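# Drop the towel into the pedal bin, lid closed

## Task

Get the towel inside the pedal bin and leave the bin's lid closed over it, so that it stays that way once the robot lets go.

## Robot and tools

Robot: two UR-type arms on a table, left_arm (base near y = +0.72 m) and right_arm (base near y = -0.62 m). Each has a 16-motor four-finger hand: right_arm a right hand, left_arm its mirror image. Cameras: cam_high (672x504, on a stand behind the arms), cam_left_wrist and cam_right_wrist (616x616 fisheye, on the hands).

Frames. Scene frame: origin at table-top height midway between the arms, +z up, +x out over the table, +y toward left_arm. Positions, orientations (quat wxyz) and velocities in results use this frame. Each hand has a hand point near the palm, with its own axes: +z runs along the straight fingers toward the tips, +y points out of the palm face, and +x crosses the palm away from the thumb on the right hand but toward the thumb on the left hand. Open fingertips reach about 0.11 m along +z; a mast sticks out behind the wrist on the palm side and can strike things.

The 48-number row (used by execute_actions and move). One flat list covers both arms, in this order: left_arm dx, dy, dz, rx, ry, rz; then 16 hand places; then left current_limit, speed; then the same 24 for right_arm. All numbers lie in [-1, 1].
- dx..rz are offsets, not poses: measured from that arm's "Hand target" as it stood when the action or move began, along that Hand target's own axes. 1.0 equals 0.6 m for dx, dy, dz and 180 degrees for rx, ry, rz, which form one rotation vector. All zeros means stay at (or return to) the current Hand target. Sending the same offset again moves further.
- Hand places: only the first four may be nonzero, the grasp numbers a, b, c, d (each -1 to +1); the other 12 must be exactly 0 or the row is refused. a curls index and middle at their outer joints, b bends all three fingers at the knuckle, c swings the thumb across the palm and draws the index toward it, d curls the ring finger. All four 0 is a fully open hand. A zero is a command, so to keep a grip repeat the last a, b, c, d.
- current_limit: motor current cap, -1 = 0 mA up to +1 = 550 mA (start +0.4). speed: finger speed, (speed+1)/2 of 8.5 rad/s (start -0.6). Both persist once written.

Tools.
- execute_actions(actions, cameras): actions is a list of actions; each action is a list of up to 15 rows, one per 1/30 s step (a shorter one repeats its last row). Every row in an action is an offset from that action's starting Hand target. An empty list returns images and full state without moving. cameras: names, ["all"], or []; an unknown name invalidates the call.
- move(target, speed, blend, stop_force, zero, blocking, cameras): straight-line path for each hand point. target is one row or a list of up to 15 rows, all offsets from the same starting Hand targets; keep the same grasp numbers in every row of a list. speed is path top speed in m/s (0.002 to 3.2, default 0.25; turning up to twice that in rad/s), one value or one per target. blend in m rounds corners between listed targets (0 = stop at each). stop_force in N (4 to 120) ends an arm's path when its wrist sensor feels that much push against its motion; the arm then backs off slightly but still presses. zero (default true) re-zeroes before the move. blocking=false returns after about 0.5 s while the move continues (not with stop_force). Whole move is capped at 10 s. The result adds a "move:" line: done, off_target, moving, held or fault, plus limits=paced (pose clipped) or limits=held (steps withheld).
- wait(seconds 0 to 10, cameras): let time pass holding the last commands. stop(cameras): brake a running move.
- zoom_image(camera, region [x0, y0, x1, y1] in pixels, up to 504x504): closer look at the newest image.
- zero_wrist_force(arm): re-zero that arm's force sensor. read_manual(section): licence text only. finished_scene(scene=1): ends the scene for good.

Result lines: end_effector_position (m), end_effector_quat_wxyz, velocities, Hand target (last commanded pose after clipping; next offsets start here), Joint positions and torques, Wrist force/torque in the hand point's axes (plus the peak since last shown), and per motor hand_goal, hand_measured, hand_current_ma and hand_state (moving, goal, blocked, overload). Watch for MOTOR HOT, HAND FAULT, OVER-TEMPERATURE FAULT and fault stops.

Cautions. Each commanded orientation is clipped to 32 degrees from the measured one, so big turns need several steps. The hand often rests a little short of its Hand target; send the remainder as an offset. Keep the arms and hands apart; the clearance check does not always prevent contact, and a press between them can fail the scene. Avoid paths close to an arm's own base. A finger motor drawing 495 mA or more for 5 s shuts down, so do not squeeze harder than needed. Do not drop, throw or slam things; hitting fixed or heavy objects hard fails the scene, and anything falling or left off the table fails it too. Check the images before finishing: the towel must lie inside the bin with the lid down, untouched by the robot.

Each tool is called after "Request:" by a JSON object that holds its "op" and its "data", one argument or row to a line.

## Session

Request:
{"op": "execute_actions", "data": {
  "actions": [],
  "cameras": ["all"]
}}

Scene clock: 0.00 s.
left_arm: end_effector_position=(+0.5314, +0.0885, +0.3977) hand_goal=(+0.754, +0.000, +0.576, +0.696, +0.754, +0.000, +0.576, +0.696, +0.754, +0.000, +0.576, +0.696, +0.714, +0.678, +0.226, +0.168) hand_measured=(+0.754, +0.000, +0.576, +0.696, +0.754, +0.000, +0.576, +0.696, +0.754, +0.000, +0.576, +0.696, +0.714, +0.678, +0.226, +0.168) hand_current_ma=(+0, +0, +0, +0, +0, +0, +0, +0, +0, +0, +0, +0, +0, +0, +0, +0) hand_state=(goal, goal, goal, goal, goal, goal, goal, goal, goal, goal, goal, goal, goal, goal, goal, goal) hand_current_limit=0.40 hand_speed=-0.60 end_effector_quat_wxyz=(-0.130, +0.927, -0.091, +0.340) | right_arm: end_effector_position=(+0.6474, -0.0969, +0.2862) hand_goal=(+0.754, +0.000, +0.576, +0.696, +0.754, +0.000, +0.576, +0.696, +0.754, +0.000, +0.576, +0.696, +0.714, +0.678, +0.226, +0.168) hand_measured=(+0.754, +0.000, +0.576, +0.696, +0.754, +0.000, +0.576, +0.696, +0.754, +0.000, +0.576, +0.696, +0.714, +0.678, +0.226, +0.168) hand_current_ma=(+0, +0, +0, +0, +0, +0, +0, +0, +0, +0, +0, +0, +0, +0, +0, +0) hand_state=(goal, goal, goal, goal, goal, goal, goal, goal, goal, goal, goal, goal, goal, goal, goal, goal) hand_current_limit=0.40 hand_speed=-0.60 end_effector_quat_wxyz=(+0.698, -0.535, -0.477, +0.001)
Joint positions: left_arm=[-1.427 -1.24 1.564 1.352 0.832 3.449] | right_arm=[0.205 -0.815 1.53 2.377 0.56 2.457]
Joint velocities: within noise
Joint torques (N m): no reading
Motor temperatures (°C): left_arm=[32 33 31 35 43 36] | right_arm=[33 30 33 37 38 38]
Wrist force (N): no reading
Wrist torque (N m): no reading
Wrist force, peak (N): no reading
Hand target: left_arm +0.5314, +0.0885, +0.3977; -0.130, +0.927, -0.091, +0.340 | right_arm +0.6474, -0.0969, +0.2862; +0.698, -0.535, -0.477, +0.001

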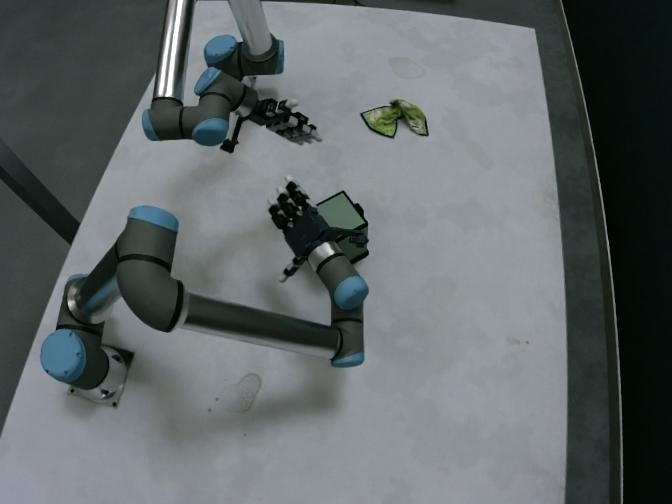

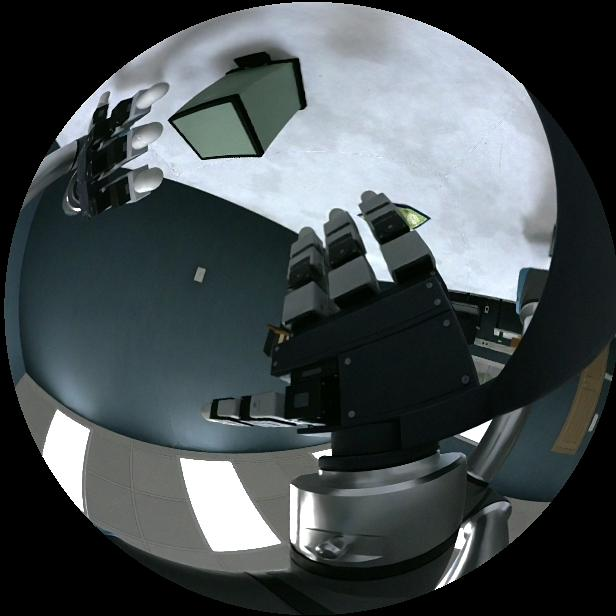

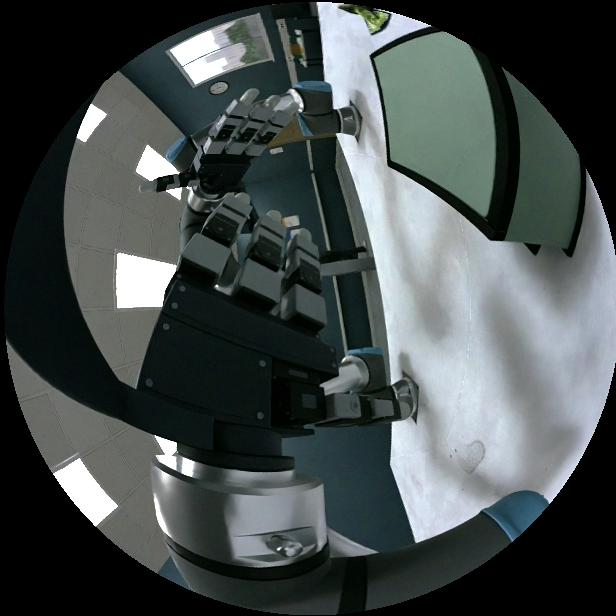

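Request:
{"op": "zoom_image", "data": {
  "camera": "cam_high",
  "region": [260, 160, 400, 300]
}}

Request:
{"op": "zoom_image", "data": {
  "camera": "cam_left_wrist",
  "region": [60, 20, 340, 300]
}}

Request:
{"op": "zoom_image", "data": {
  "camera": "cam_right_wrist",
  "region": [320, 0, 616, 296]
}}

Request:
{"op": "zoom_image", "data": {
  "camera": "cam_high",
  "region": [340, 70, 450, 160]
}}

Scaled by 3.600.

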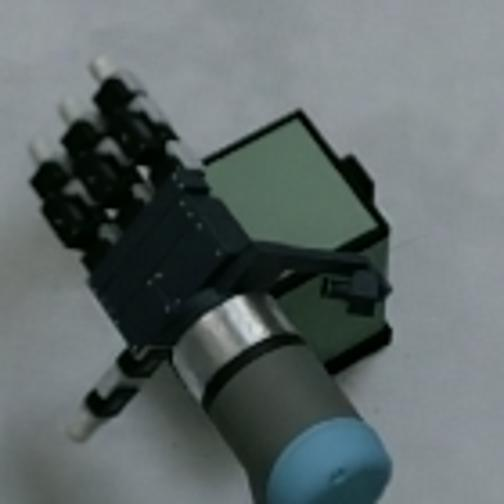

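Scaled by 1.800 from the camera's 616x616 image, which has a finer 880x880 frame.

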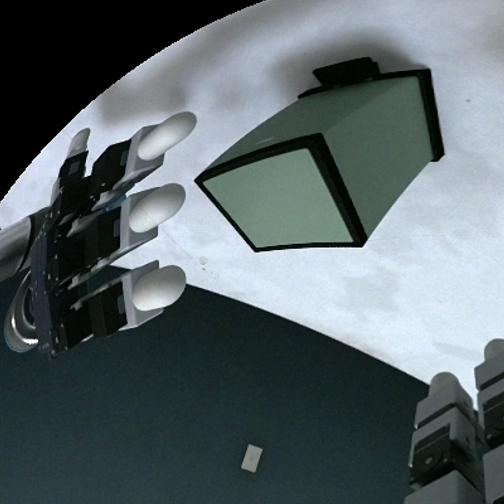

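Scaled by 1.703 from the camera's 616x616 image, which has a finer 880x880 frame.

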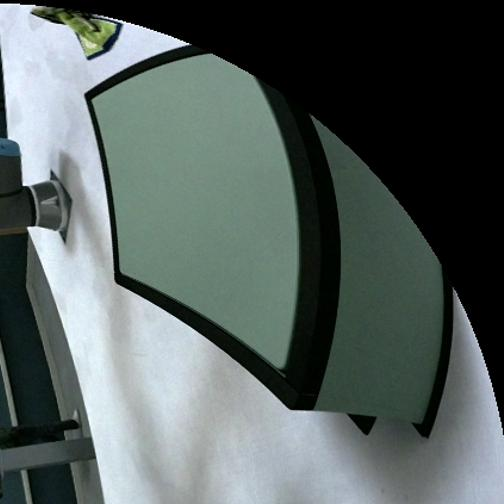

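Scaled by 4.582.

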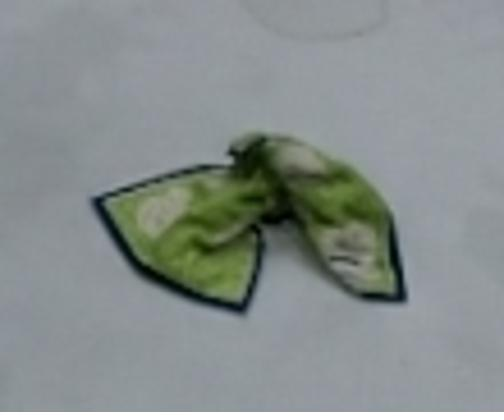

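Request:
{"op": "zoom_image", "data": {
  "camera": "cam_high",
  "region": [180, 20, 340, 160]
}}

Request:
{"op": "zoom_image", "data": {
  "camera": "cam_high",
  "region": [20, 300, 160, 420]
}}

Scaled by 3.150.

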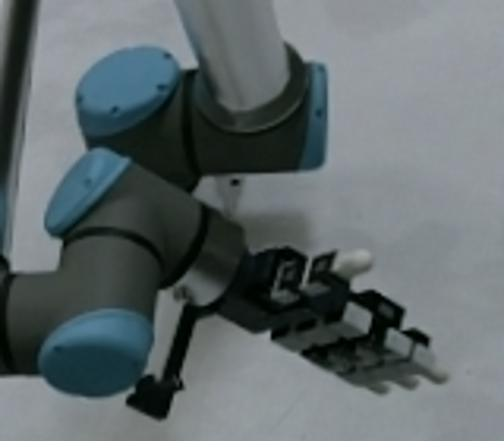

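Scaled by 3.600.

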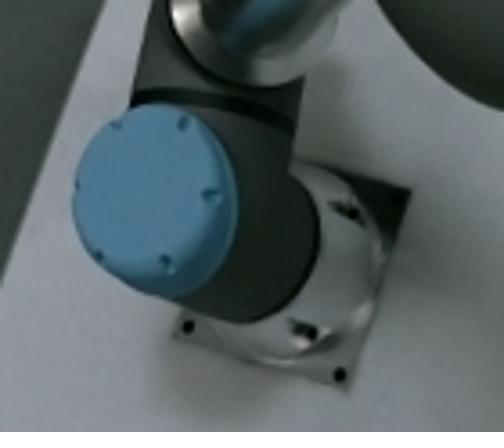

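Request:
{"op": "move", "data": {
  "target": [
    [0.0437,-0.8658,0.7963,0.1203,0.1668,0.3859,0.25,0.25,0.75,0,0,0,0,0,0,0,0,0,0,0,0,0,0.4,-0.6,0.0288,-0.4087,0.0293,0,0,0,0,0,0,0,0,0,0,0,0,0,0,0,0,0,0,0,0.4,-0.6]
  ],
  "speed": 0.4,
  "cameras": ["cam_high"]
}}

Scene clock: 672.30 s.
left_arm: end_effector_position=(+0.9056, +0.6602, +0.2195) hand_goal=(+0.176, +0.000, +0.018, +0.512, +0.250, +0.000, +0.130, +0.562, +0.588, +0.000, +0.580, +0.726, -0.540, +0.680, +0.042, +0.070) hand_measured=(+0.174, +0.000, +0.022, +0.514, +0.246, +0.000, +0.132, +0.564, +0.580, +0.000, +0.578, +0.724, -0.542, +0.678, +0.040, +0.072) hand_current_ma=(-3, +0, +3, +3, -4, +0, +2, +3, -12, +0, -3, -2, -2, -3, -1, +1) hand_state=(goal, goal, goal, goal, goal, goal, goal, goal, goal, goal, goal, goal, goal, goal, goal, goal) hand_current_limit=0.40 hand_speed=-0.60 end_effector_quat_wxyz=(-0.430, +0.561, -0.561, +0.430) | right_arm: end_effector_position=(+0.5206, -0.1800, +0.4806) hand_goal=(+0.750, +0.000, +0.580, +0.700, +0.750, +0.000, +0.580, +0.700, +0.750, +0.000, +0.580, +0.700, +0.710, +0.680, +0.230, +0.170) hand_measured=(+0.744, +0.000, +0.576, +0.696, +0.744, +0.000, +0.576, +0.696, +0.744, +0.000, +0.576, +0.698, +0.704, +0.678, +0.228, +0.168) hand_current_ma=(-1, +0, +0, +0, -1, +0, +0, +0, -1, +0, +0, +0, -1, +0, +0, +0) hand_state=(goal, goal, goal, goal, goal, goal, goal, goal, goal, goal, goal, goal, goal, goal, goal, goal) hand_current_limit=0.40 hand_speed=-0.60 end_effector_quat_wxyz=(+0.698, -0.535, -0.477, +0.001)
Joint positions: left_arm=[-0.364 -1.377 1.932 -0.275 1.228 6.187] | right_arm=[0.119 -1.207 1.775 2.53 0.646 2.45]
Joint torques (N m): left_arm=[9.33 -57.04 -35.1 -2.73 1.8 2.89] | right_arm=[11.69 -47.34 -51.05 -1.78 -2.12 -1.62]
Wrist force (N): left_arm=[2.2 1.5 -0.7] | right_arm=[0.1 -0.3 -0.2]
Wrist torque (N m): left_arm=[0.11 -0.19 0.22] | right_arm=[-0.04 0.00 0.10]
Wrist force, peak (N): left_arm=[-0.2 2.8 -2.7] | right_arm=[0.5 -1.9 0.0]
Hand target: left_arm +0.9056, +0.6603, +0.2194; -0.430, +0.561, -0.562, +0.430 | right_arm +0.5206, -0.1800, +0.4806; +0.698, -0.535, -0.477, +0.001
Off the commanded pose: left_arm 0.000 m, 0 deg | right_arm 0.000 m, 0 deg.
move: done
Images, in order (width x height): cam_high 672x504.

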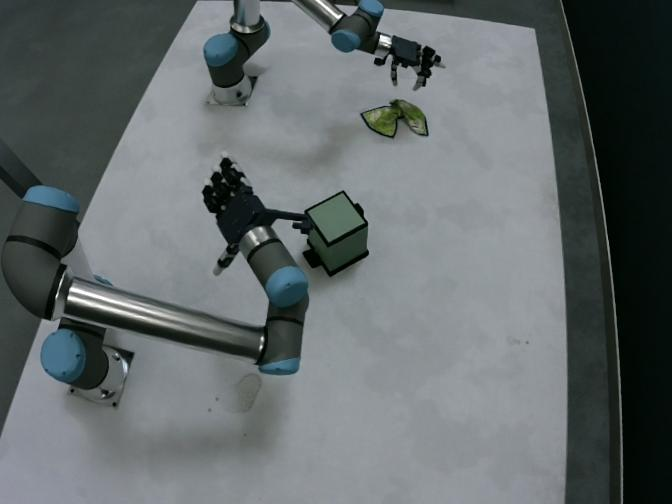

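Request:
{"op": "zoom_image", "data": {
  "camera": "cam_high",
  "region": [290, 180, 390, 280]
}}

Request:
{"op": "zoom_image", "data": {
  "camera": "cam_high",
  "region": [350, 20, 470, 140]
}}

Scaled by 5.040.

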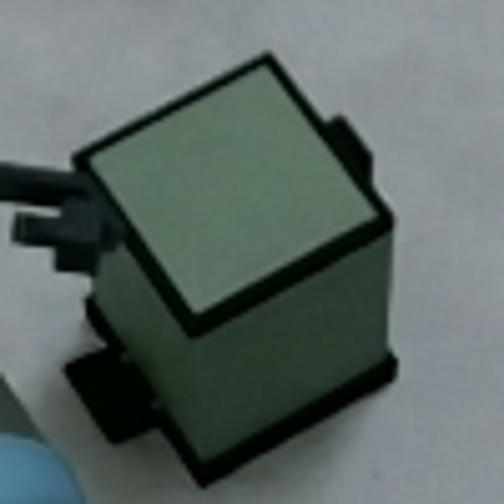

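Scaled by 4.200.

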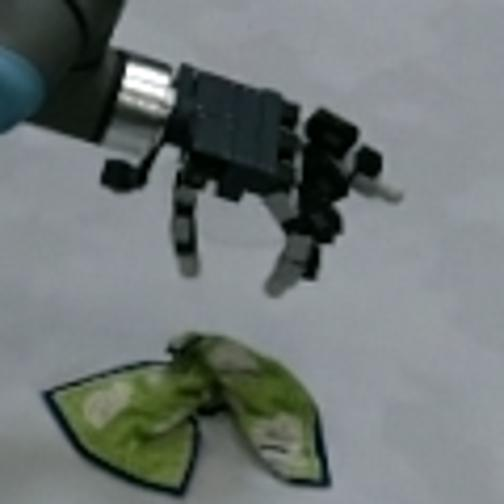

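Request:
{"op": "move", "data": {
  "target": [
    [-0.0132,0.0818,0.0154,0,0,0,0.25,0.25,0.75,0,0,0,0,0,0,0,0,0,0,0,0,0,0.4,-0.6,-0.0585,-0.0062,-0.001,-0.337,0.379,0.0137,0,0,0,0,0,0,0,0,0,0,0,0,0,0,0,0,0.4,-0.6],
    [-0.0263,0.1635,0.0308,0,0,0,0.25,0.25,0.75,0,0,0,0,0,0,0,0,0,0,0,0,0,0.4,-0.6,-0.3093,0.3072,-0.0045,-0.4449,0.3409,0.4617,0,0,0,0,0,0,0,0,0,0,0,0,0,0,0,0,0.4,-0.6]
  ],
  "speed": 0.4,
  "blend": 0.02,
  "cameras": ["all"]
}}

Scene clock: 764.17 s.
left_arm: end_effector_position=(+0.8980, +0.6761, +0.1198) hand_goal=(+0.176, +0.000, +0.018, +0.512, +0.250, +0.000, +0.130, +0.562, +0.588, +0.000, +0.580, +0.726, -0.540, +0.680, +0.042, +0.070) hand_measured=(+0.174, +0.000, +0.020, +0.514, +0.246, +0.000, +0.132, +0.564, +0.580, +0.000, +0.578, +0.724, -0.542, +0.678, +0.040, +0.072) hand_current_ma=(-3, +0, +3, +2, -4, +0, +2, +3, -12, +0, -3, -2, -2, -3, -1, +1) hand_state=(goal, goal, goal, goal, goal, goal, goal, goal, goal, goal, goal, goal, goal, goal, goal, goal) hand_current_limit=0.40 hand_speed=-0.60 end_effector_quat_wxyz=(-0.430, +0.561, -0.562, +0.430) | right_arm: end_effector_position=(+0.5148, -0.1980, +0.2198) hand_goal=(+0.750, +0.000, +0.580, +0.700, +0.750, +0.000, +0.580, +0.700, +0.750, +0.000, +0.580, +0.700, +0.710, +0.680, +0.230, +0.170) hand_measured=(+0.744, +0.000, +0.576, +0.696, +0.744, +0.000, +0.576, +0.696, +0.744, +0.000, +0.576, +0.698, +0.704, +0.678, +0.228, +0.168) hand_current_ma=(-1, +0, +0, +0, -1, +0, +0, +0, -1, +0, +0, +0, -1, +0, +0, +0) hand_state=(goal, goal, goal, goal, goal, goal, goal, goal, goal, goal, goal, goal, goal, goal, goal, goal) hand_current_limit=0.40 hand_speed=-0.60 end_effector_quat_wxyz=(-0.196, +0.888, -0.407, +0.090)
Joint positions: left_arm=[-0.342 -1.283 2.026 -0.466 1.249 6.194] | right_arm=[0.397 -1.441 2.116 3.627 -1.427 2.824]
Joint torques (N m): left_arm=[1.45 -74.87 -40.17 1.41 0.68 3.22] | right_arm=[11.59 -51.26 -27.02 -4.17 -1.83 -1.95]
Wrist force (N): left_arm=[1.8 1.7 -1.1] | right_arm=[0.0 1.1 -0.8]
Wrist torque (N m): left_arm=[0.15 -0.16 0.04] | right_arm=[0.31 -0.36 -0.08]
Wrist force, peak (N): left_arm=[2.2 1.4 -1.1] | right_arm=[0.9 0.6 1.3]
Hand target: left_arm +0.8980, +0.6761, +0.1199; -0.430, +0.561, -0.562, +0.430 | right_arm +0.5147, -0.1980, +0.2197; -0.196, +0.888, -0.407, +0.090
Off the commanded pose: left_arm 0.000 m, 0 deg | right_arm 0.000 m, 0 deg.
move: done

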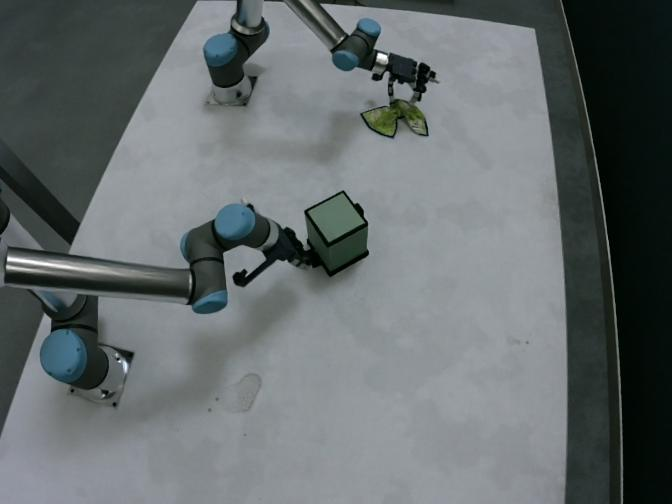

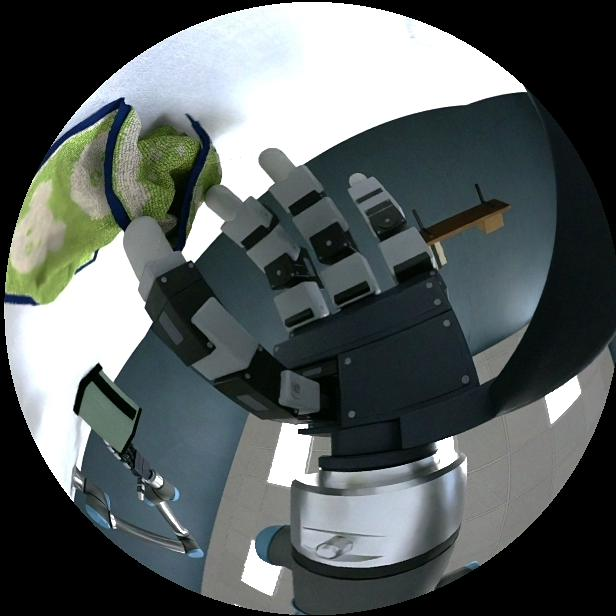

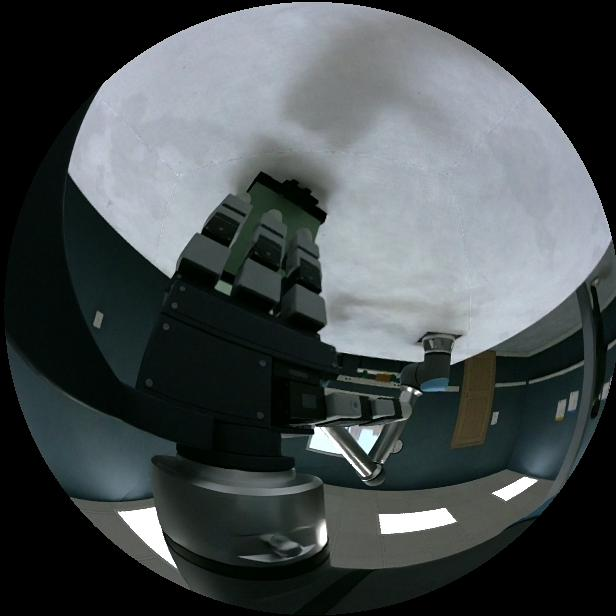

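Request:
{"op": "zoom_image", "data": {
  "camera": "cam_right_wrist",
  "region": [160, 140, 380, 360]
}}

Request:
{"op": "zoom_image", "data": {
  "camera": "cam_left_wrist",
  "region": [10, 80, 310, 380]
}}

Request:
{"op": "zoom_image", "data": {
  "camera": "cam_high",
  "region": [340, 30, 460, 150]
}}

Request:
{"op": "zoom_image", "data": {
  "camera": "cam_high",
  "region": [220, 180, 380, 300]
}}

Scaled by 2.291 from the camera's 616x616 image, which has a finer 880x880 frame.

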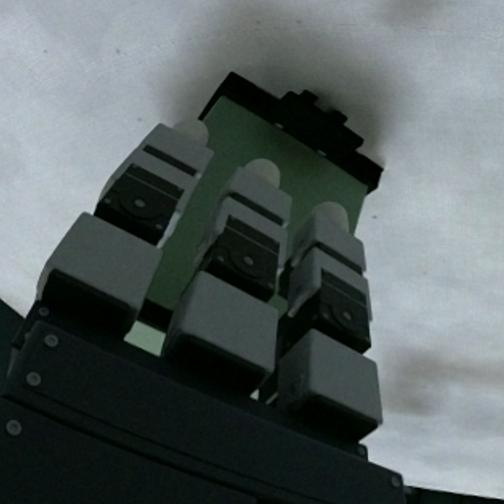

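Scaled by 1.680 from the camera's 616x616 image, which has a finer 880x880 frame.

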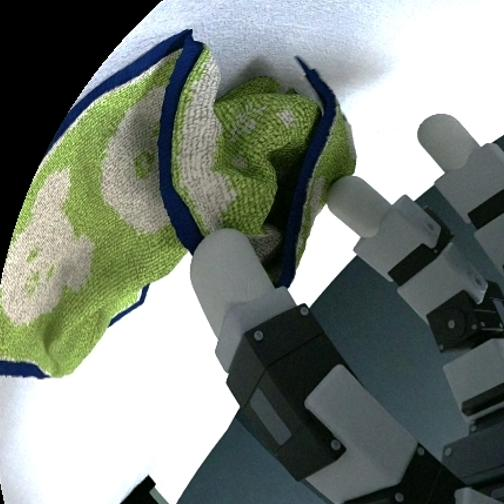

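Scaled by 4.200.

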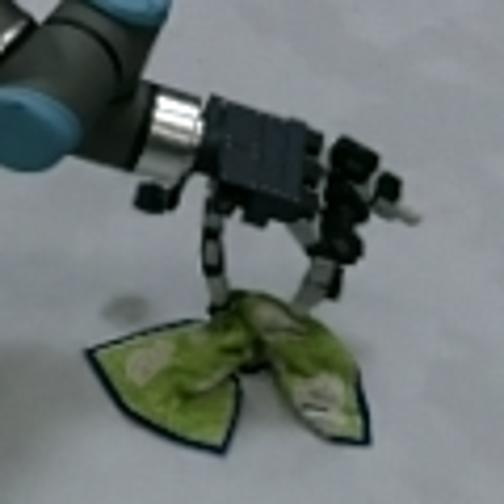

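Scaled by 3.150.

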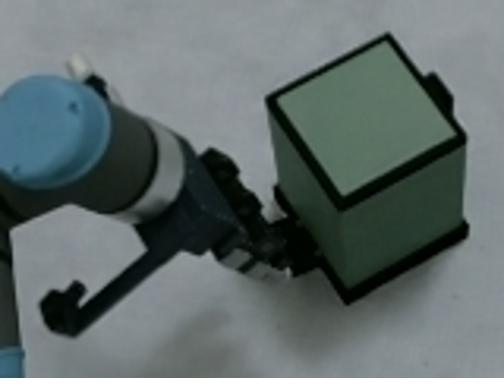

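Request:
{"op": "move", "data": {
  "target": [0,0.1014,0.0272,0,0,0,0.25,0.25,0.75,0,0,0,0,0,0,0,0,0,0,0,0,0,0.4,-0.6,0.0002,0.0068,0.166,0,0,0,0,0,0,0,0,0,0,0,0,0,0,0,0,0,0,0,0.4,-0.6],
  "speed": 0.08,
  "stop_force": 10,
  "cameras": ["all"]
}}

Request:
{"op": "zoom_image", "data": {
  "camera": "cam_left_wrist",
  "region": [10, 80, 310, 380]
}}

Request:
{"op": "zoom_image", "data": {
  "camera": "cam_high",
  "region": [340, 30, 460, 150]
}}

Request:
{"op": "zoom_image", "data": {
  "camera": "cam_right_wrist",
  "region": [160, 140, 380, 360]
}}

Request:
{"op": "zoom_image", "data": {
  "camera": "cam_high",
  "region": [270, 180, 390, 300]
}}

Scene clock: 826.00 s.
left_arm: end_effector_position=(+0.8980, +0.6761, +0.0569) hand_goal=(+0.176, +0.000, +0.018, +0.512, +0.250, +0.000, +0.130, +0.562, +0.588, +0.000, +0.580, +0.726, -0.540, +0.680, +0.042, +0.070) hand_measured=(+0.182, +0.000, +0.014, +0.508, +0.246, +0.000, +0.132, +0.564, +0.580, +0.000, +0.578, +0.724, -0.542, +0.678, +0.042, +0.072) hand_current_ma=(+9, +0, -4, -4, -5, +0, +2, +3, -12, +0, -3, -2, -2, -3, -1, +1) hand_state=(goal, goal, goal, goal, goal, goal, goal, goal, goal, goal, goal, goal, goal, goal, goal, goal) hand_current_limit=0.40 hand_speed=-0.60 end_effector_quat_wxyz=(-0.430, +0.561, -0.562, +0.430) | right_arm: end_effector_position=(+0.5437, -0.1732, +0.1276) hand_goal=(+0.750, +0.000, +0.580, +0.700, +0.750, +0.000, +0.580, +0.700, +0.750, +0.000, +0.580, +0.700, +0.710, +0.680, +0.230, +0.170) hand_measured=(+0.744, +0.000, +0.576, +0.696, +0.744, +0.000, +0.576, +0.696, +0.744, +0.000, +0.576, +0.698, +0.704, +0.678, +0.228, +0.168) hand_current_ma=(-1, +0, +0, +0, -1, +0, +0, +0, -1, +0, +0, +0, -1, +0, +0, +0) hand_state=(goal, goal, goal, goal, goal, goal, goal, goal, goal, goal, goal, goal, goal, goal, goal, goal) hand_current_limit=0.40 hand_speed=-0.60 end_effector_quat_wxyz=(-0.196, +0.888, -0.407, +0.090)
Joint positions: left_arm=[-0.342 -1.2 2.06 -0.583 1.249 6.194] | right_arm=[0.416 -1.265 2.107 3.458 -1.434 2.841]
Joint torques (N m): left_arm=[5.04 -75.49 -38.97 2 1.76 1.68] | right_arm=[-6.44 -73.12 -22.14 -1.62 2.16 -2.21]
Wrist force (N): left_arm=[1.8 -1.6 -1.3] | right_arm=[0.4 0.5 0.3]
Wrist torque (N m): left_arm=[0.14 -0.14 -0.03] | right_arm=[0.13 -0.45 -0.19]
Wrist force, peak (N): left_arm=[2.3 -2.1 -1.4] | right_arm=[0.1 0.5 -1.8]
Hand target: left_arm +0.8980, +0.6761, +0.0569; -0.430, +0.561, -0.562, +0.430 | right_arm +0.5437, -0.1732, +0.1276; -0.196, +0.888, -0.407, +0.090
Off the commanded pose: left_arm 0.000 m, 0 deg | right_arm 0.000 m, 0 deg.
move: done

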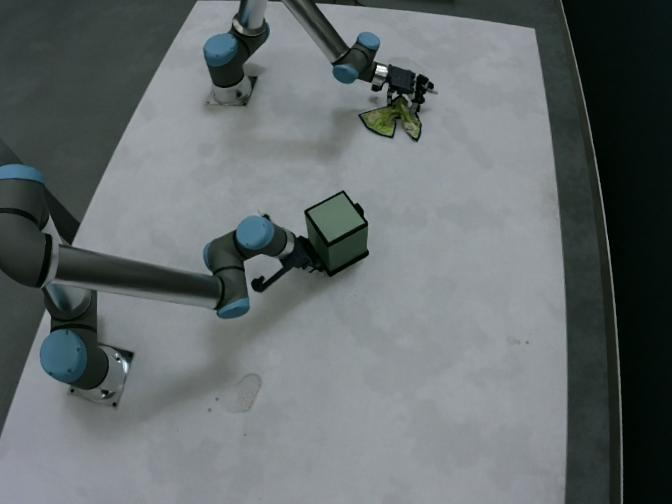

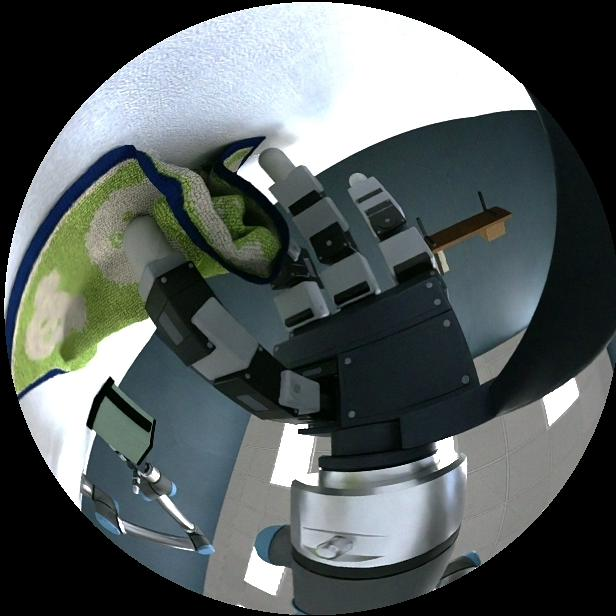

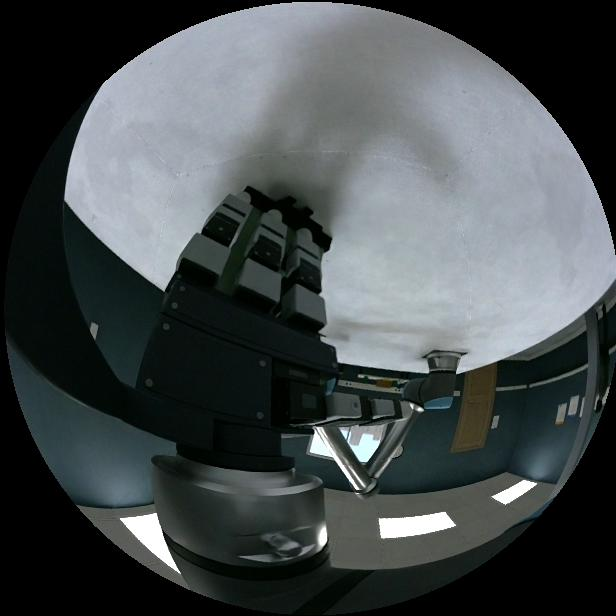

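Scaled by 1.680 from the camera's 616x616 image, which has a finer 880x880 frame.

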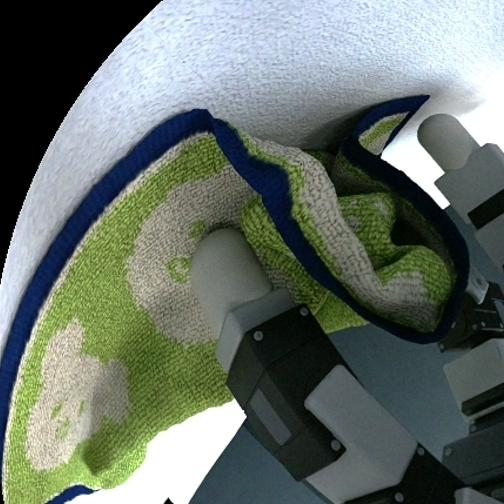

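Scaled by 4.200.

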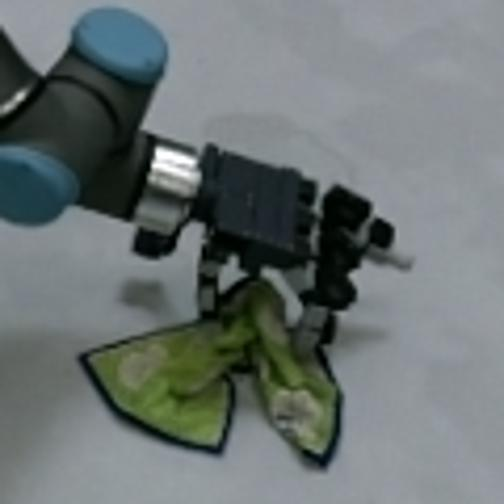

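Scaled by 2.291 from the camera's 616x616 image, which has a finer 880x880 frame.

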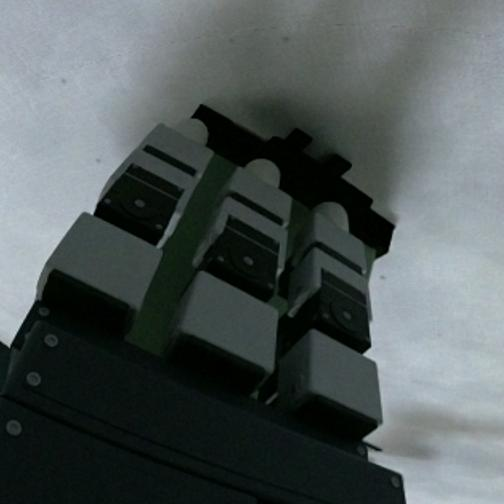

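Scaled by 4.200.

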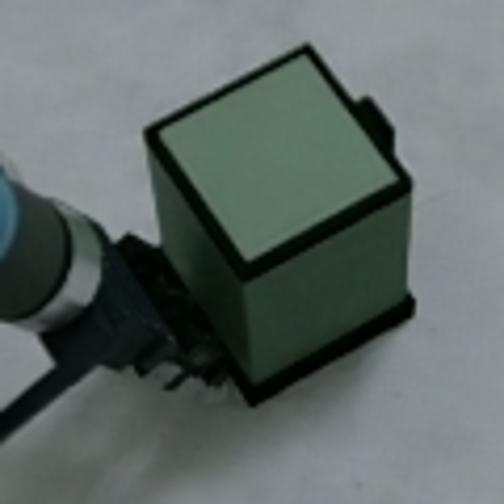

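Request:
{"op": "move", "data": {
  "target": [0,0,0,0,0,0,0.2,1,0.8,0,0,0,0,0,0,0,0,0,0,0,0,0,0.5,-0.75,0,0,0,0,0,0,0,0,0,0,0,0,0,0,0,0,0,0,0,0,0,0,0.4,-0.6],
  "cameras": ["cam_high","cam_left_wrist"]
}}

Request:
{"op": "zoom_image", "data": {
  "camera": "cam_left_wrist",
  "region": [10, 80, 310, 380]
}}

Request:
{"op": "zoom_image", "data": {
  "camera": "cam_high",
  "region": [340, 30, 460, 150]
}}

Scene clock: 853.13 s.
left_arm: end_effector_position=(+0.8980, +0.6761, +0.0569) hand_goal=(-0.860, +0.000, +0.260, +0.710, -1.000, +0.000, +0.060, +0.650, -0.530, +0.000, +0.580, +0.880, -0.630, +0.680, +0.030, +0.220) hand_measured=(+0.088, +0.004, +0.096, +0.632, -0.550, -0.016, +0.080, +0.654, -0.320, +0.000, +0.610, +0.896, -0.608, +0.678, +0.048, +0.222) hand_current_ma=(+413, +4, -412, -234, +413, -22, +41, +6, +412, +0, +66, +29, +45, -1, +47, +2) hand_state=(blocked, goal, blocked, blocked, blocked, goal, blocked, goal, blocked, goal, blocked, goal, blocked, goal, goal, goal) hand_current_limit=0.50 hand_speed=-0.75 end_effector_quat_wxyz=(-0.430, +0.561, -0.562, +0.430) | right_arm: end_effector_position=(+0.5437, -0.1732, +0.1276) hand_goal=(+0.750, +0.000, +0.580, +0.700, +0.750, +0.000, +0.580, +0.700, +0.750, +0.000, +0.580, +0.700, +0.710, +0.680, +0.230, +0.170) hand_measured=(+0.744, +0.000, +0.576, +0.696, +0.744, +0.000, +0.576, +0.696, +0.744, +0.000, +0.576, +0.698, +0.704, +0.678, +0.228, +0.168) hand_current_ma=(-1, +0, +0, +0, -1, +0, +0, +0, -1, +0, +0, +0, -1, +0, +0, +0) hand_state=(goal, goal, goal, goal, goal, goal, goal, goal, goal, goal, goal, goal, goal, goal, goal, goal) hand_current_limit=0.40 hand_speed=-0.60 end_effector_quat_wxyz=(-0.196, +0.888, -0.407, +0.090)
Joint positions: left_arm=[-0.342 -1.2 2.06 -0.583 1.249 6.194] | right_arm=[0.416 -1.265 2.107 3.458 -1.434 2.841]
Joint torques (N m): left_arm=[6.23 -29.93 -8.21 3.69 1.59 3.52] | right_arm=[-7.16 -71.24 -21.91 -1.76 2.21 -2.13]
Wrist force (N): left_arm=[2.4 -25.6 -4.9] | right_arm=[0.1 0.1 -0.1]
Wrist torque (N m): left_arm=[0.66 0.03 -0.29] | right_arm=[0.11 -0.40 -0.22]
Wrist force, peak (N): left_arm=[2.8 -26.2 -5.3] | right_arm=[-0.1 1.0 -0.6]
Hand target: left_arm +0.8980, +0.6761, +0.0569; -0.430, +0.561, -0.562, +0.430 | right_arm +0.5437, -0.1732, +0.1276; -0.196, +0.888, -0.407, +0.090
Off the commanded pose: left_arm 0.000 m, 0 deg | right_arm 0.000 m, 0 deg.
move: done
Images, in order (width x height): cam_high 672x504, cam_left_wrist 616x616.

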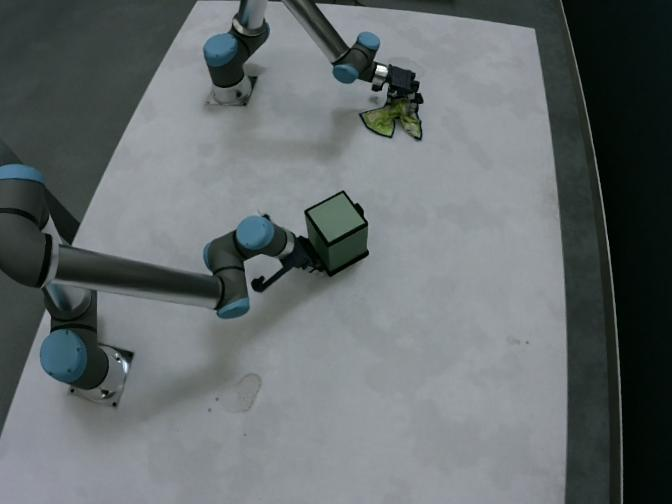

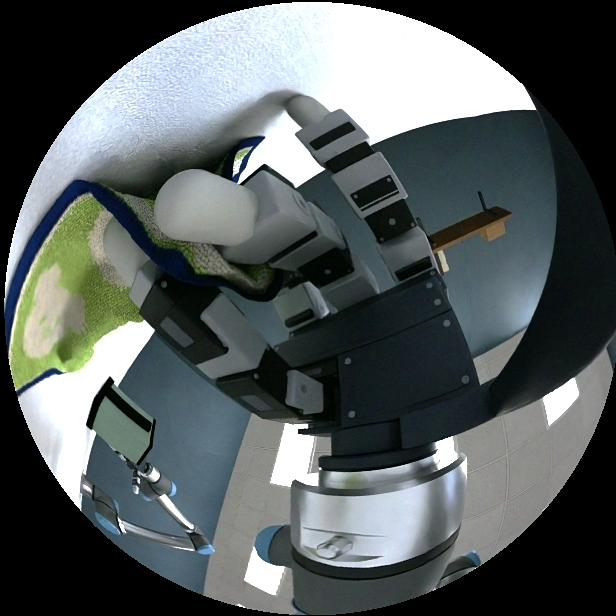

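Scaled by 1.680 from the camera's 616x616 image, which has a finer 880x880 frame.

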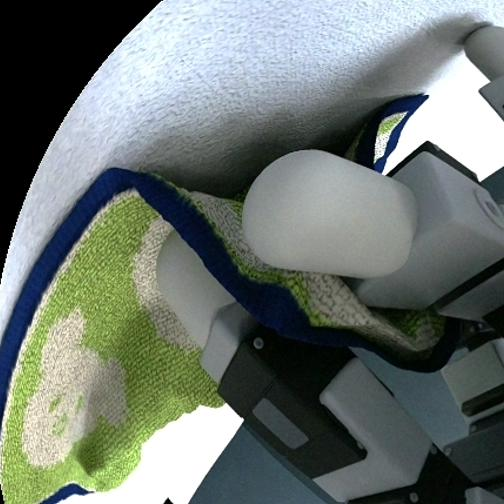

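Scaled by 4.200.

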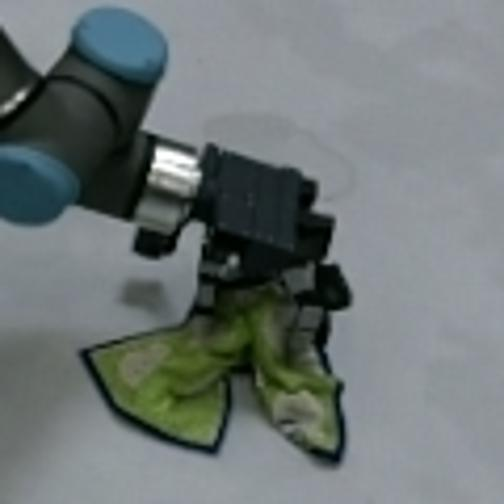

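Request:
{"op": "move", "data": {
  "target": [0,-0.0193,-0.0052,0,0,0,0.2,1,0.8,0,0,0,0,0,0,0,0,0,0,0,0,0,0.5,-0.75,0,0,0,0,0,0,0,0,0,0,0,0,0,0,0,0,0,0,0,0,0,0,0.4,-0.6],
  "speed": 0.03,
  "cameras": ["cam_high","cam_left_wrist"]
}}

Request:
{"op": "zoom_image", "data": {
  "camera": "cam_left_wrist",
  "region": [10, 80, 310, 380]
}}

Scene clock: 863.90 s.
left_arm: end_effector_position=(+0.8980, +0.6761, +0.0689) hand_goal=(-0.860, +0.000, +0.260, +0.710, -1.000, +0.000, +0.060, +0.650, -0.530, +0.000, +0.580, +0.880, -0.630, +0.680, +0.030, +0.220) hand_measured=(-0.478, +0.006, +0.286, +0.714, -0.578, -0.018, +0.082, +0.656, -0.524, +0.000, +0.584, +0.882, -0.604, +0.678, +0.064, +0.224) hand_current_ma=(+409, +7, +53, +6, +413, -29, +43, +7, +9, +0, +3, +2, +53, -1, +114, +6) hand_state=(blocked, goal, blocked, goal, blocked, goal, blocked, goal, goal, goal, goal, goal, blocked, goal, blocked, goal) hand_current_limit=0.50 hand_speed=-0.75 end_effector_quat_wxyz=(-0.430, +0.561, -0.562, +0.430) | right_arm: end_effector_position=(+0.5437, -0.1732, +0.1276) hand_goal=(+0.750, +0.000, +0.580, +0.700, +0.750, +0.000, +0.580, +0.700, +0.750, +0.000, +0.580, +0.700, +0.710, +0.680, +0.230, +0.170) hand_measured=(+0.744, +0.000, +0.576, +0.696, +0.744, +0.000, +0.576, +0.696, +0.744, +0.000, +0.576, +0.698, +0.704, +0.678, +0.228, +0.168) hand_current_ma=(-1, +0, +0, +0, -1, +0, +0, +0, -1, +0, +0, +0, -1, +0, +0, +0) hand_state=(goal, goal, goal, goal, goal, goal, goal, goal, goal, goal, goal, goal, goal, goal, goal, goal) hand_current_limit=0.40 hand_speed=-0.60 end_effector_quat_wxyz=(-0.196, +0.888, -0.407, +0.090)
Joint positions: left_arm=[-0.342 -1.216 2.055 -0.561 1.249 6.194] | right_arm=[0.416 -1.265 2.107 3.458 -1.434 2.841]
Joint torques (N m): left_arm=[1.96 -52.58 -34.14 -3.92 0.43 2.95] | right_arm=[-6.13 -70.48 -22.18 -1.97 2.23 -2.23]
Wrist force (N): left_arm=[1.9 1.6 -0.6] | right_arm=[-0.1 0.3 -0.2]
Wrist torque (N m): left_arm=[0.28 -0.16 0.05] | right_arm=[0.13 -0.37 -0.23]
Wrist force, peak (N): left_arm=[2.8 -26.5 -5.3] | right_arm=[0.3 0.9 -0.7]
Hand target: left_arm +0.8980, +0.6761, +0.0689; -0.430, +0.561, -0.562, +0.430 | right_arm +0.5437, -0.1732, +0.1276; -0.196, +0.888, -0.407, +0.090
Off the commanded pose: left_arm 0.000 m, 0 deg | right_arm 0.000 m, 0 deg.
move: done
Images, in order (width x height): cam_high 672x504, cam_left_wrist 616x616.

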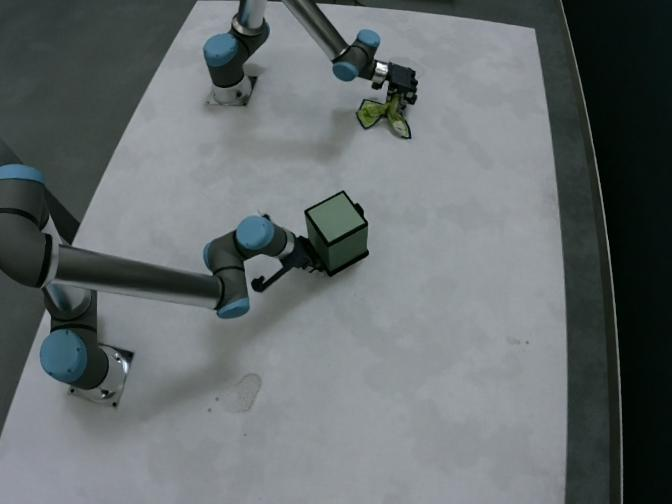

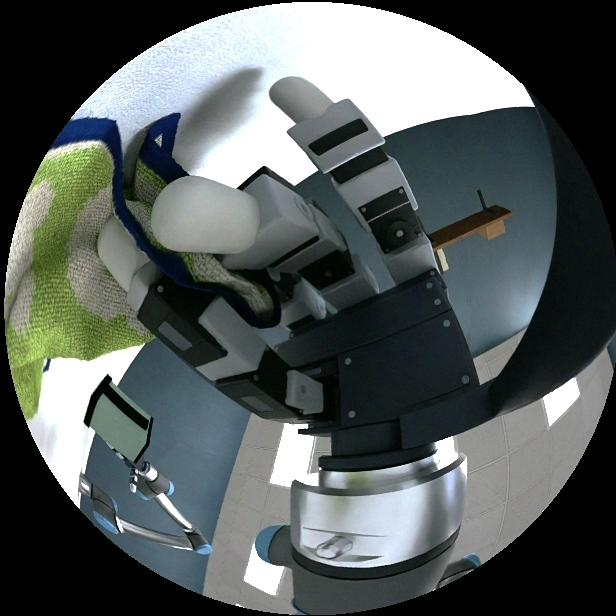

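Scaled by 1.680 from the camera's 616x616 image, which has a finer 880x880 frame.

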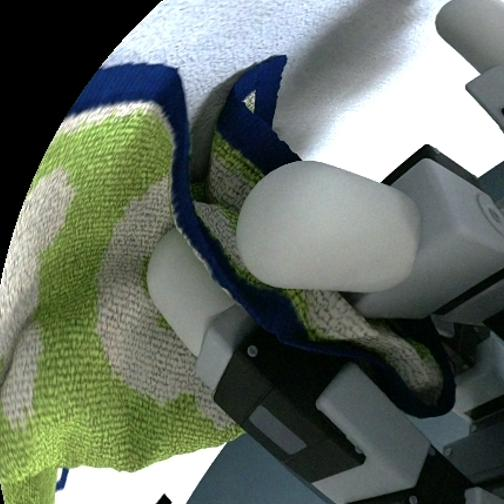

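Request:
{"op": "move", "data": {
  "target": [0,-0.3059,-0.082,0,0,0,0.2,1,0.8,0,0,0,0,0,0,0,0,0,0,0,0,0,0.5,-0.75,0,0.0317,0.068,0,0,0,0,0,0,0,0,0,0,0,0,0,0,0,0,0,0,0,0.7,-0.6],
  "speed": 0.08,
  "stop_force": 20,
  "cameras": ["all"]
}}

Request:
{"op": "zoom_image", "data": {
  "camera": "cam_high",
  "region": [240, 150, 400, 310]
}}

Scene clock: 887.27 s.
left_arm: end_effector_position=(+0.8981, +0.6761, +0.2589) hand_goal=(-0.860, +0.000, +0.260, +0.710, -1.000, +0.000, +0.060, +0.650, -0.530, +0.000, +0.580, +0.880, -0.630, +0.680, +0.030, +0.220) hand_measured=(-0.490, +0.006, +0.286, +0.714, -0.580, -0.020, +0.082, +0.656, -0.524, +0.000, +0.584, +0.882, -0.606, +0.678, +0.066, +0.224) hand_current_ma=(+413, +7, +54, +6, +412, -30, +44, +7, +9, +0, +3, +2, +52, -1, +118, +6) hand_state=(blocked, goal, blocked, goal, blocked, goal, blocked, goal, goal, goal, goal, goal, blocked, goal, blocked, goal) hand_current_limit=0.50 hand_speed=-0.75 end_effector_quat_wxyz=(-0.430, +0.561, -0.562, +0.430) | right_arm: end_effector_position=(+0.5438, -0.1732, +0.1040) hand_goal=(+0.750, +0.000, +0.580, +0.700, +0.750, +0.000, +0.580, +0.700, +0.750, +0.000, +0.580, +0.700, +0.710, +0.680, +0.230, +0.170) hand_measured=(+0.732, +0.000, +0.572, +0.692, +0.734, +0.000, +0.568, +0.690, +0.744, +0.000, +0.576, +0.698, +0.704, +0.678, +0.228, +0.168) hand_current_ma=(-9, +0, -2, -2, -8, +0, -4, -3, -1, +0, +0, +0, -1, +0, +0, +0) hand_state=(goal, goal, goal, goal, goal, goal, goal, goal, goal, goal, goal, goal, goal, goal, goal, goal) hand_current_limit=0.70 hand_speed=-0.60 end_effector_quat_wxyz=(-0.196, +0.888, -0.407, +0.090)
Joint positions: left_arm=[-0.342 -1.424 1.91 -0.208 1.249 6.194] | right_arm=[0.416 -1.231 2.118 3.412 -1.434 2.841]
Joint torques (N m): left_arm=[-13.82 -44.6 -36.55 -3.98 -0.5 -1.21] | right_arm=[3.97 -59.97 -42.15 0.18 1.99 -2.04]
Wrist force (N): left_arm=[1.9 1.9 -0.3] | right_arm=[0.3 -0.6 -21.5]
Wrist torque (N m): left_arm=[0.31 -0.15 0.07] | right_arm=[1.67 -0.31 -0.21]
Wrist force, peak (N): left_arm=[1.8 3.1 -0.5] | right_arm=[0.3 -1.8 -28.6]
Hand target: left_arm +0.8981, +0.6761, +0.2589; -0.430, +0.561, -0.562, +0.430 | right_arm +0.5437, -0.1732, +0.1040; -0.196, +0.888, -0.407, +0.090 (not the last commanded pose)
Off the commanded pose: left_arm 0.000 m, 0 deg | right_arm 0.021 m, 0 deg.
move: contact (right_arm)

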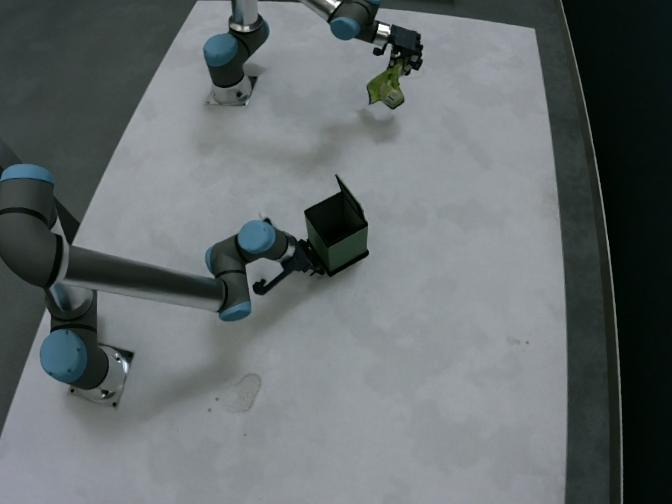

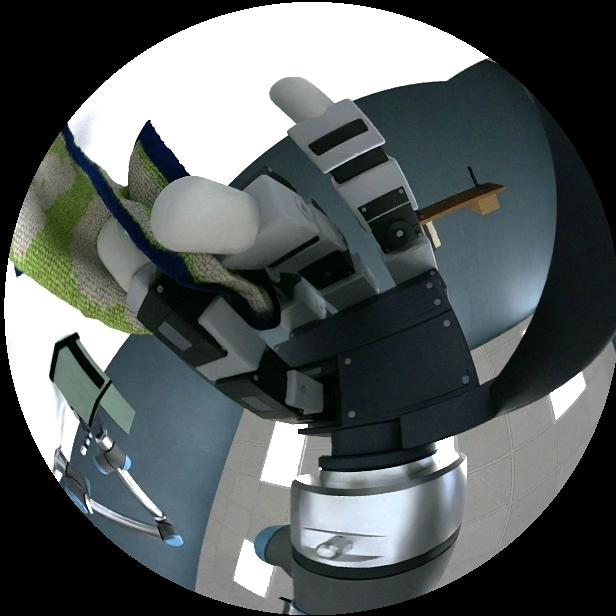

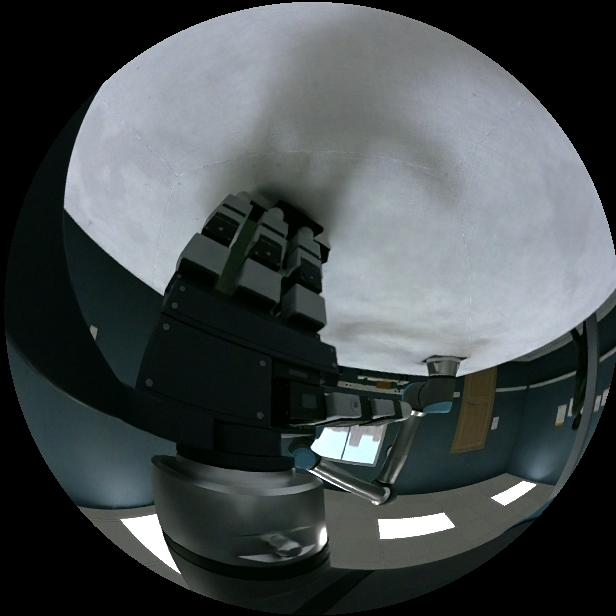

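Scaled by 3.150.

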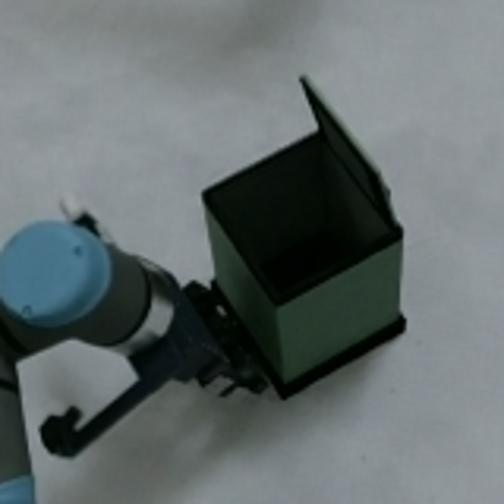

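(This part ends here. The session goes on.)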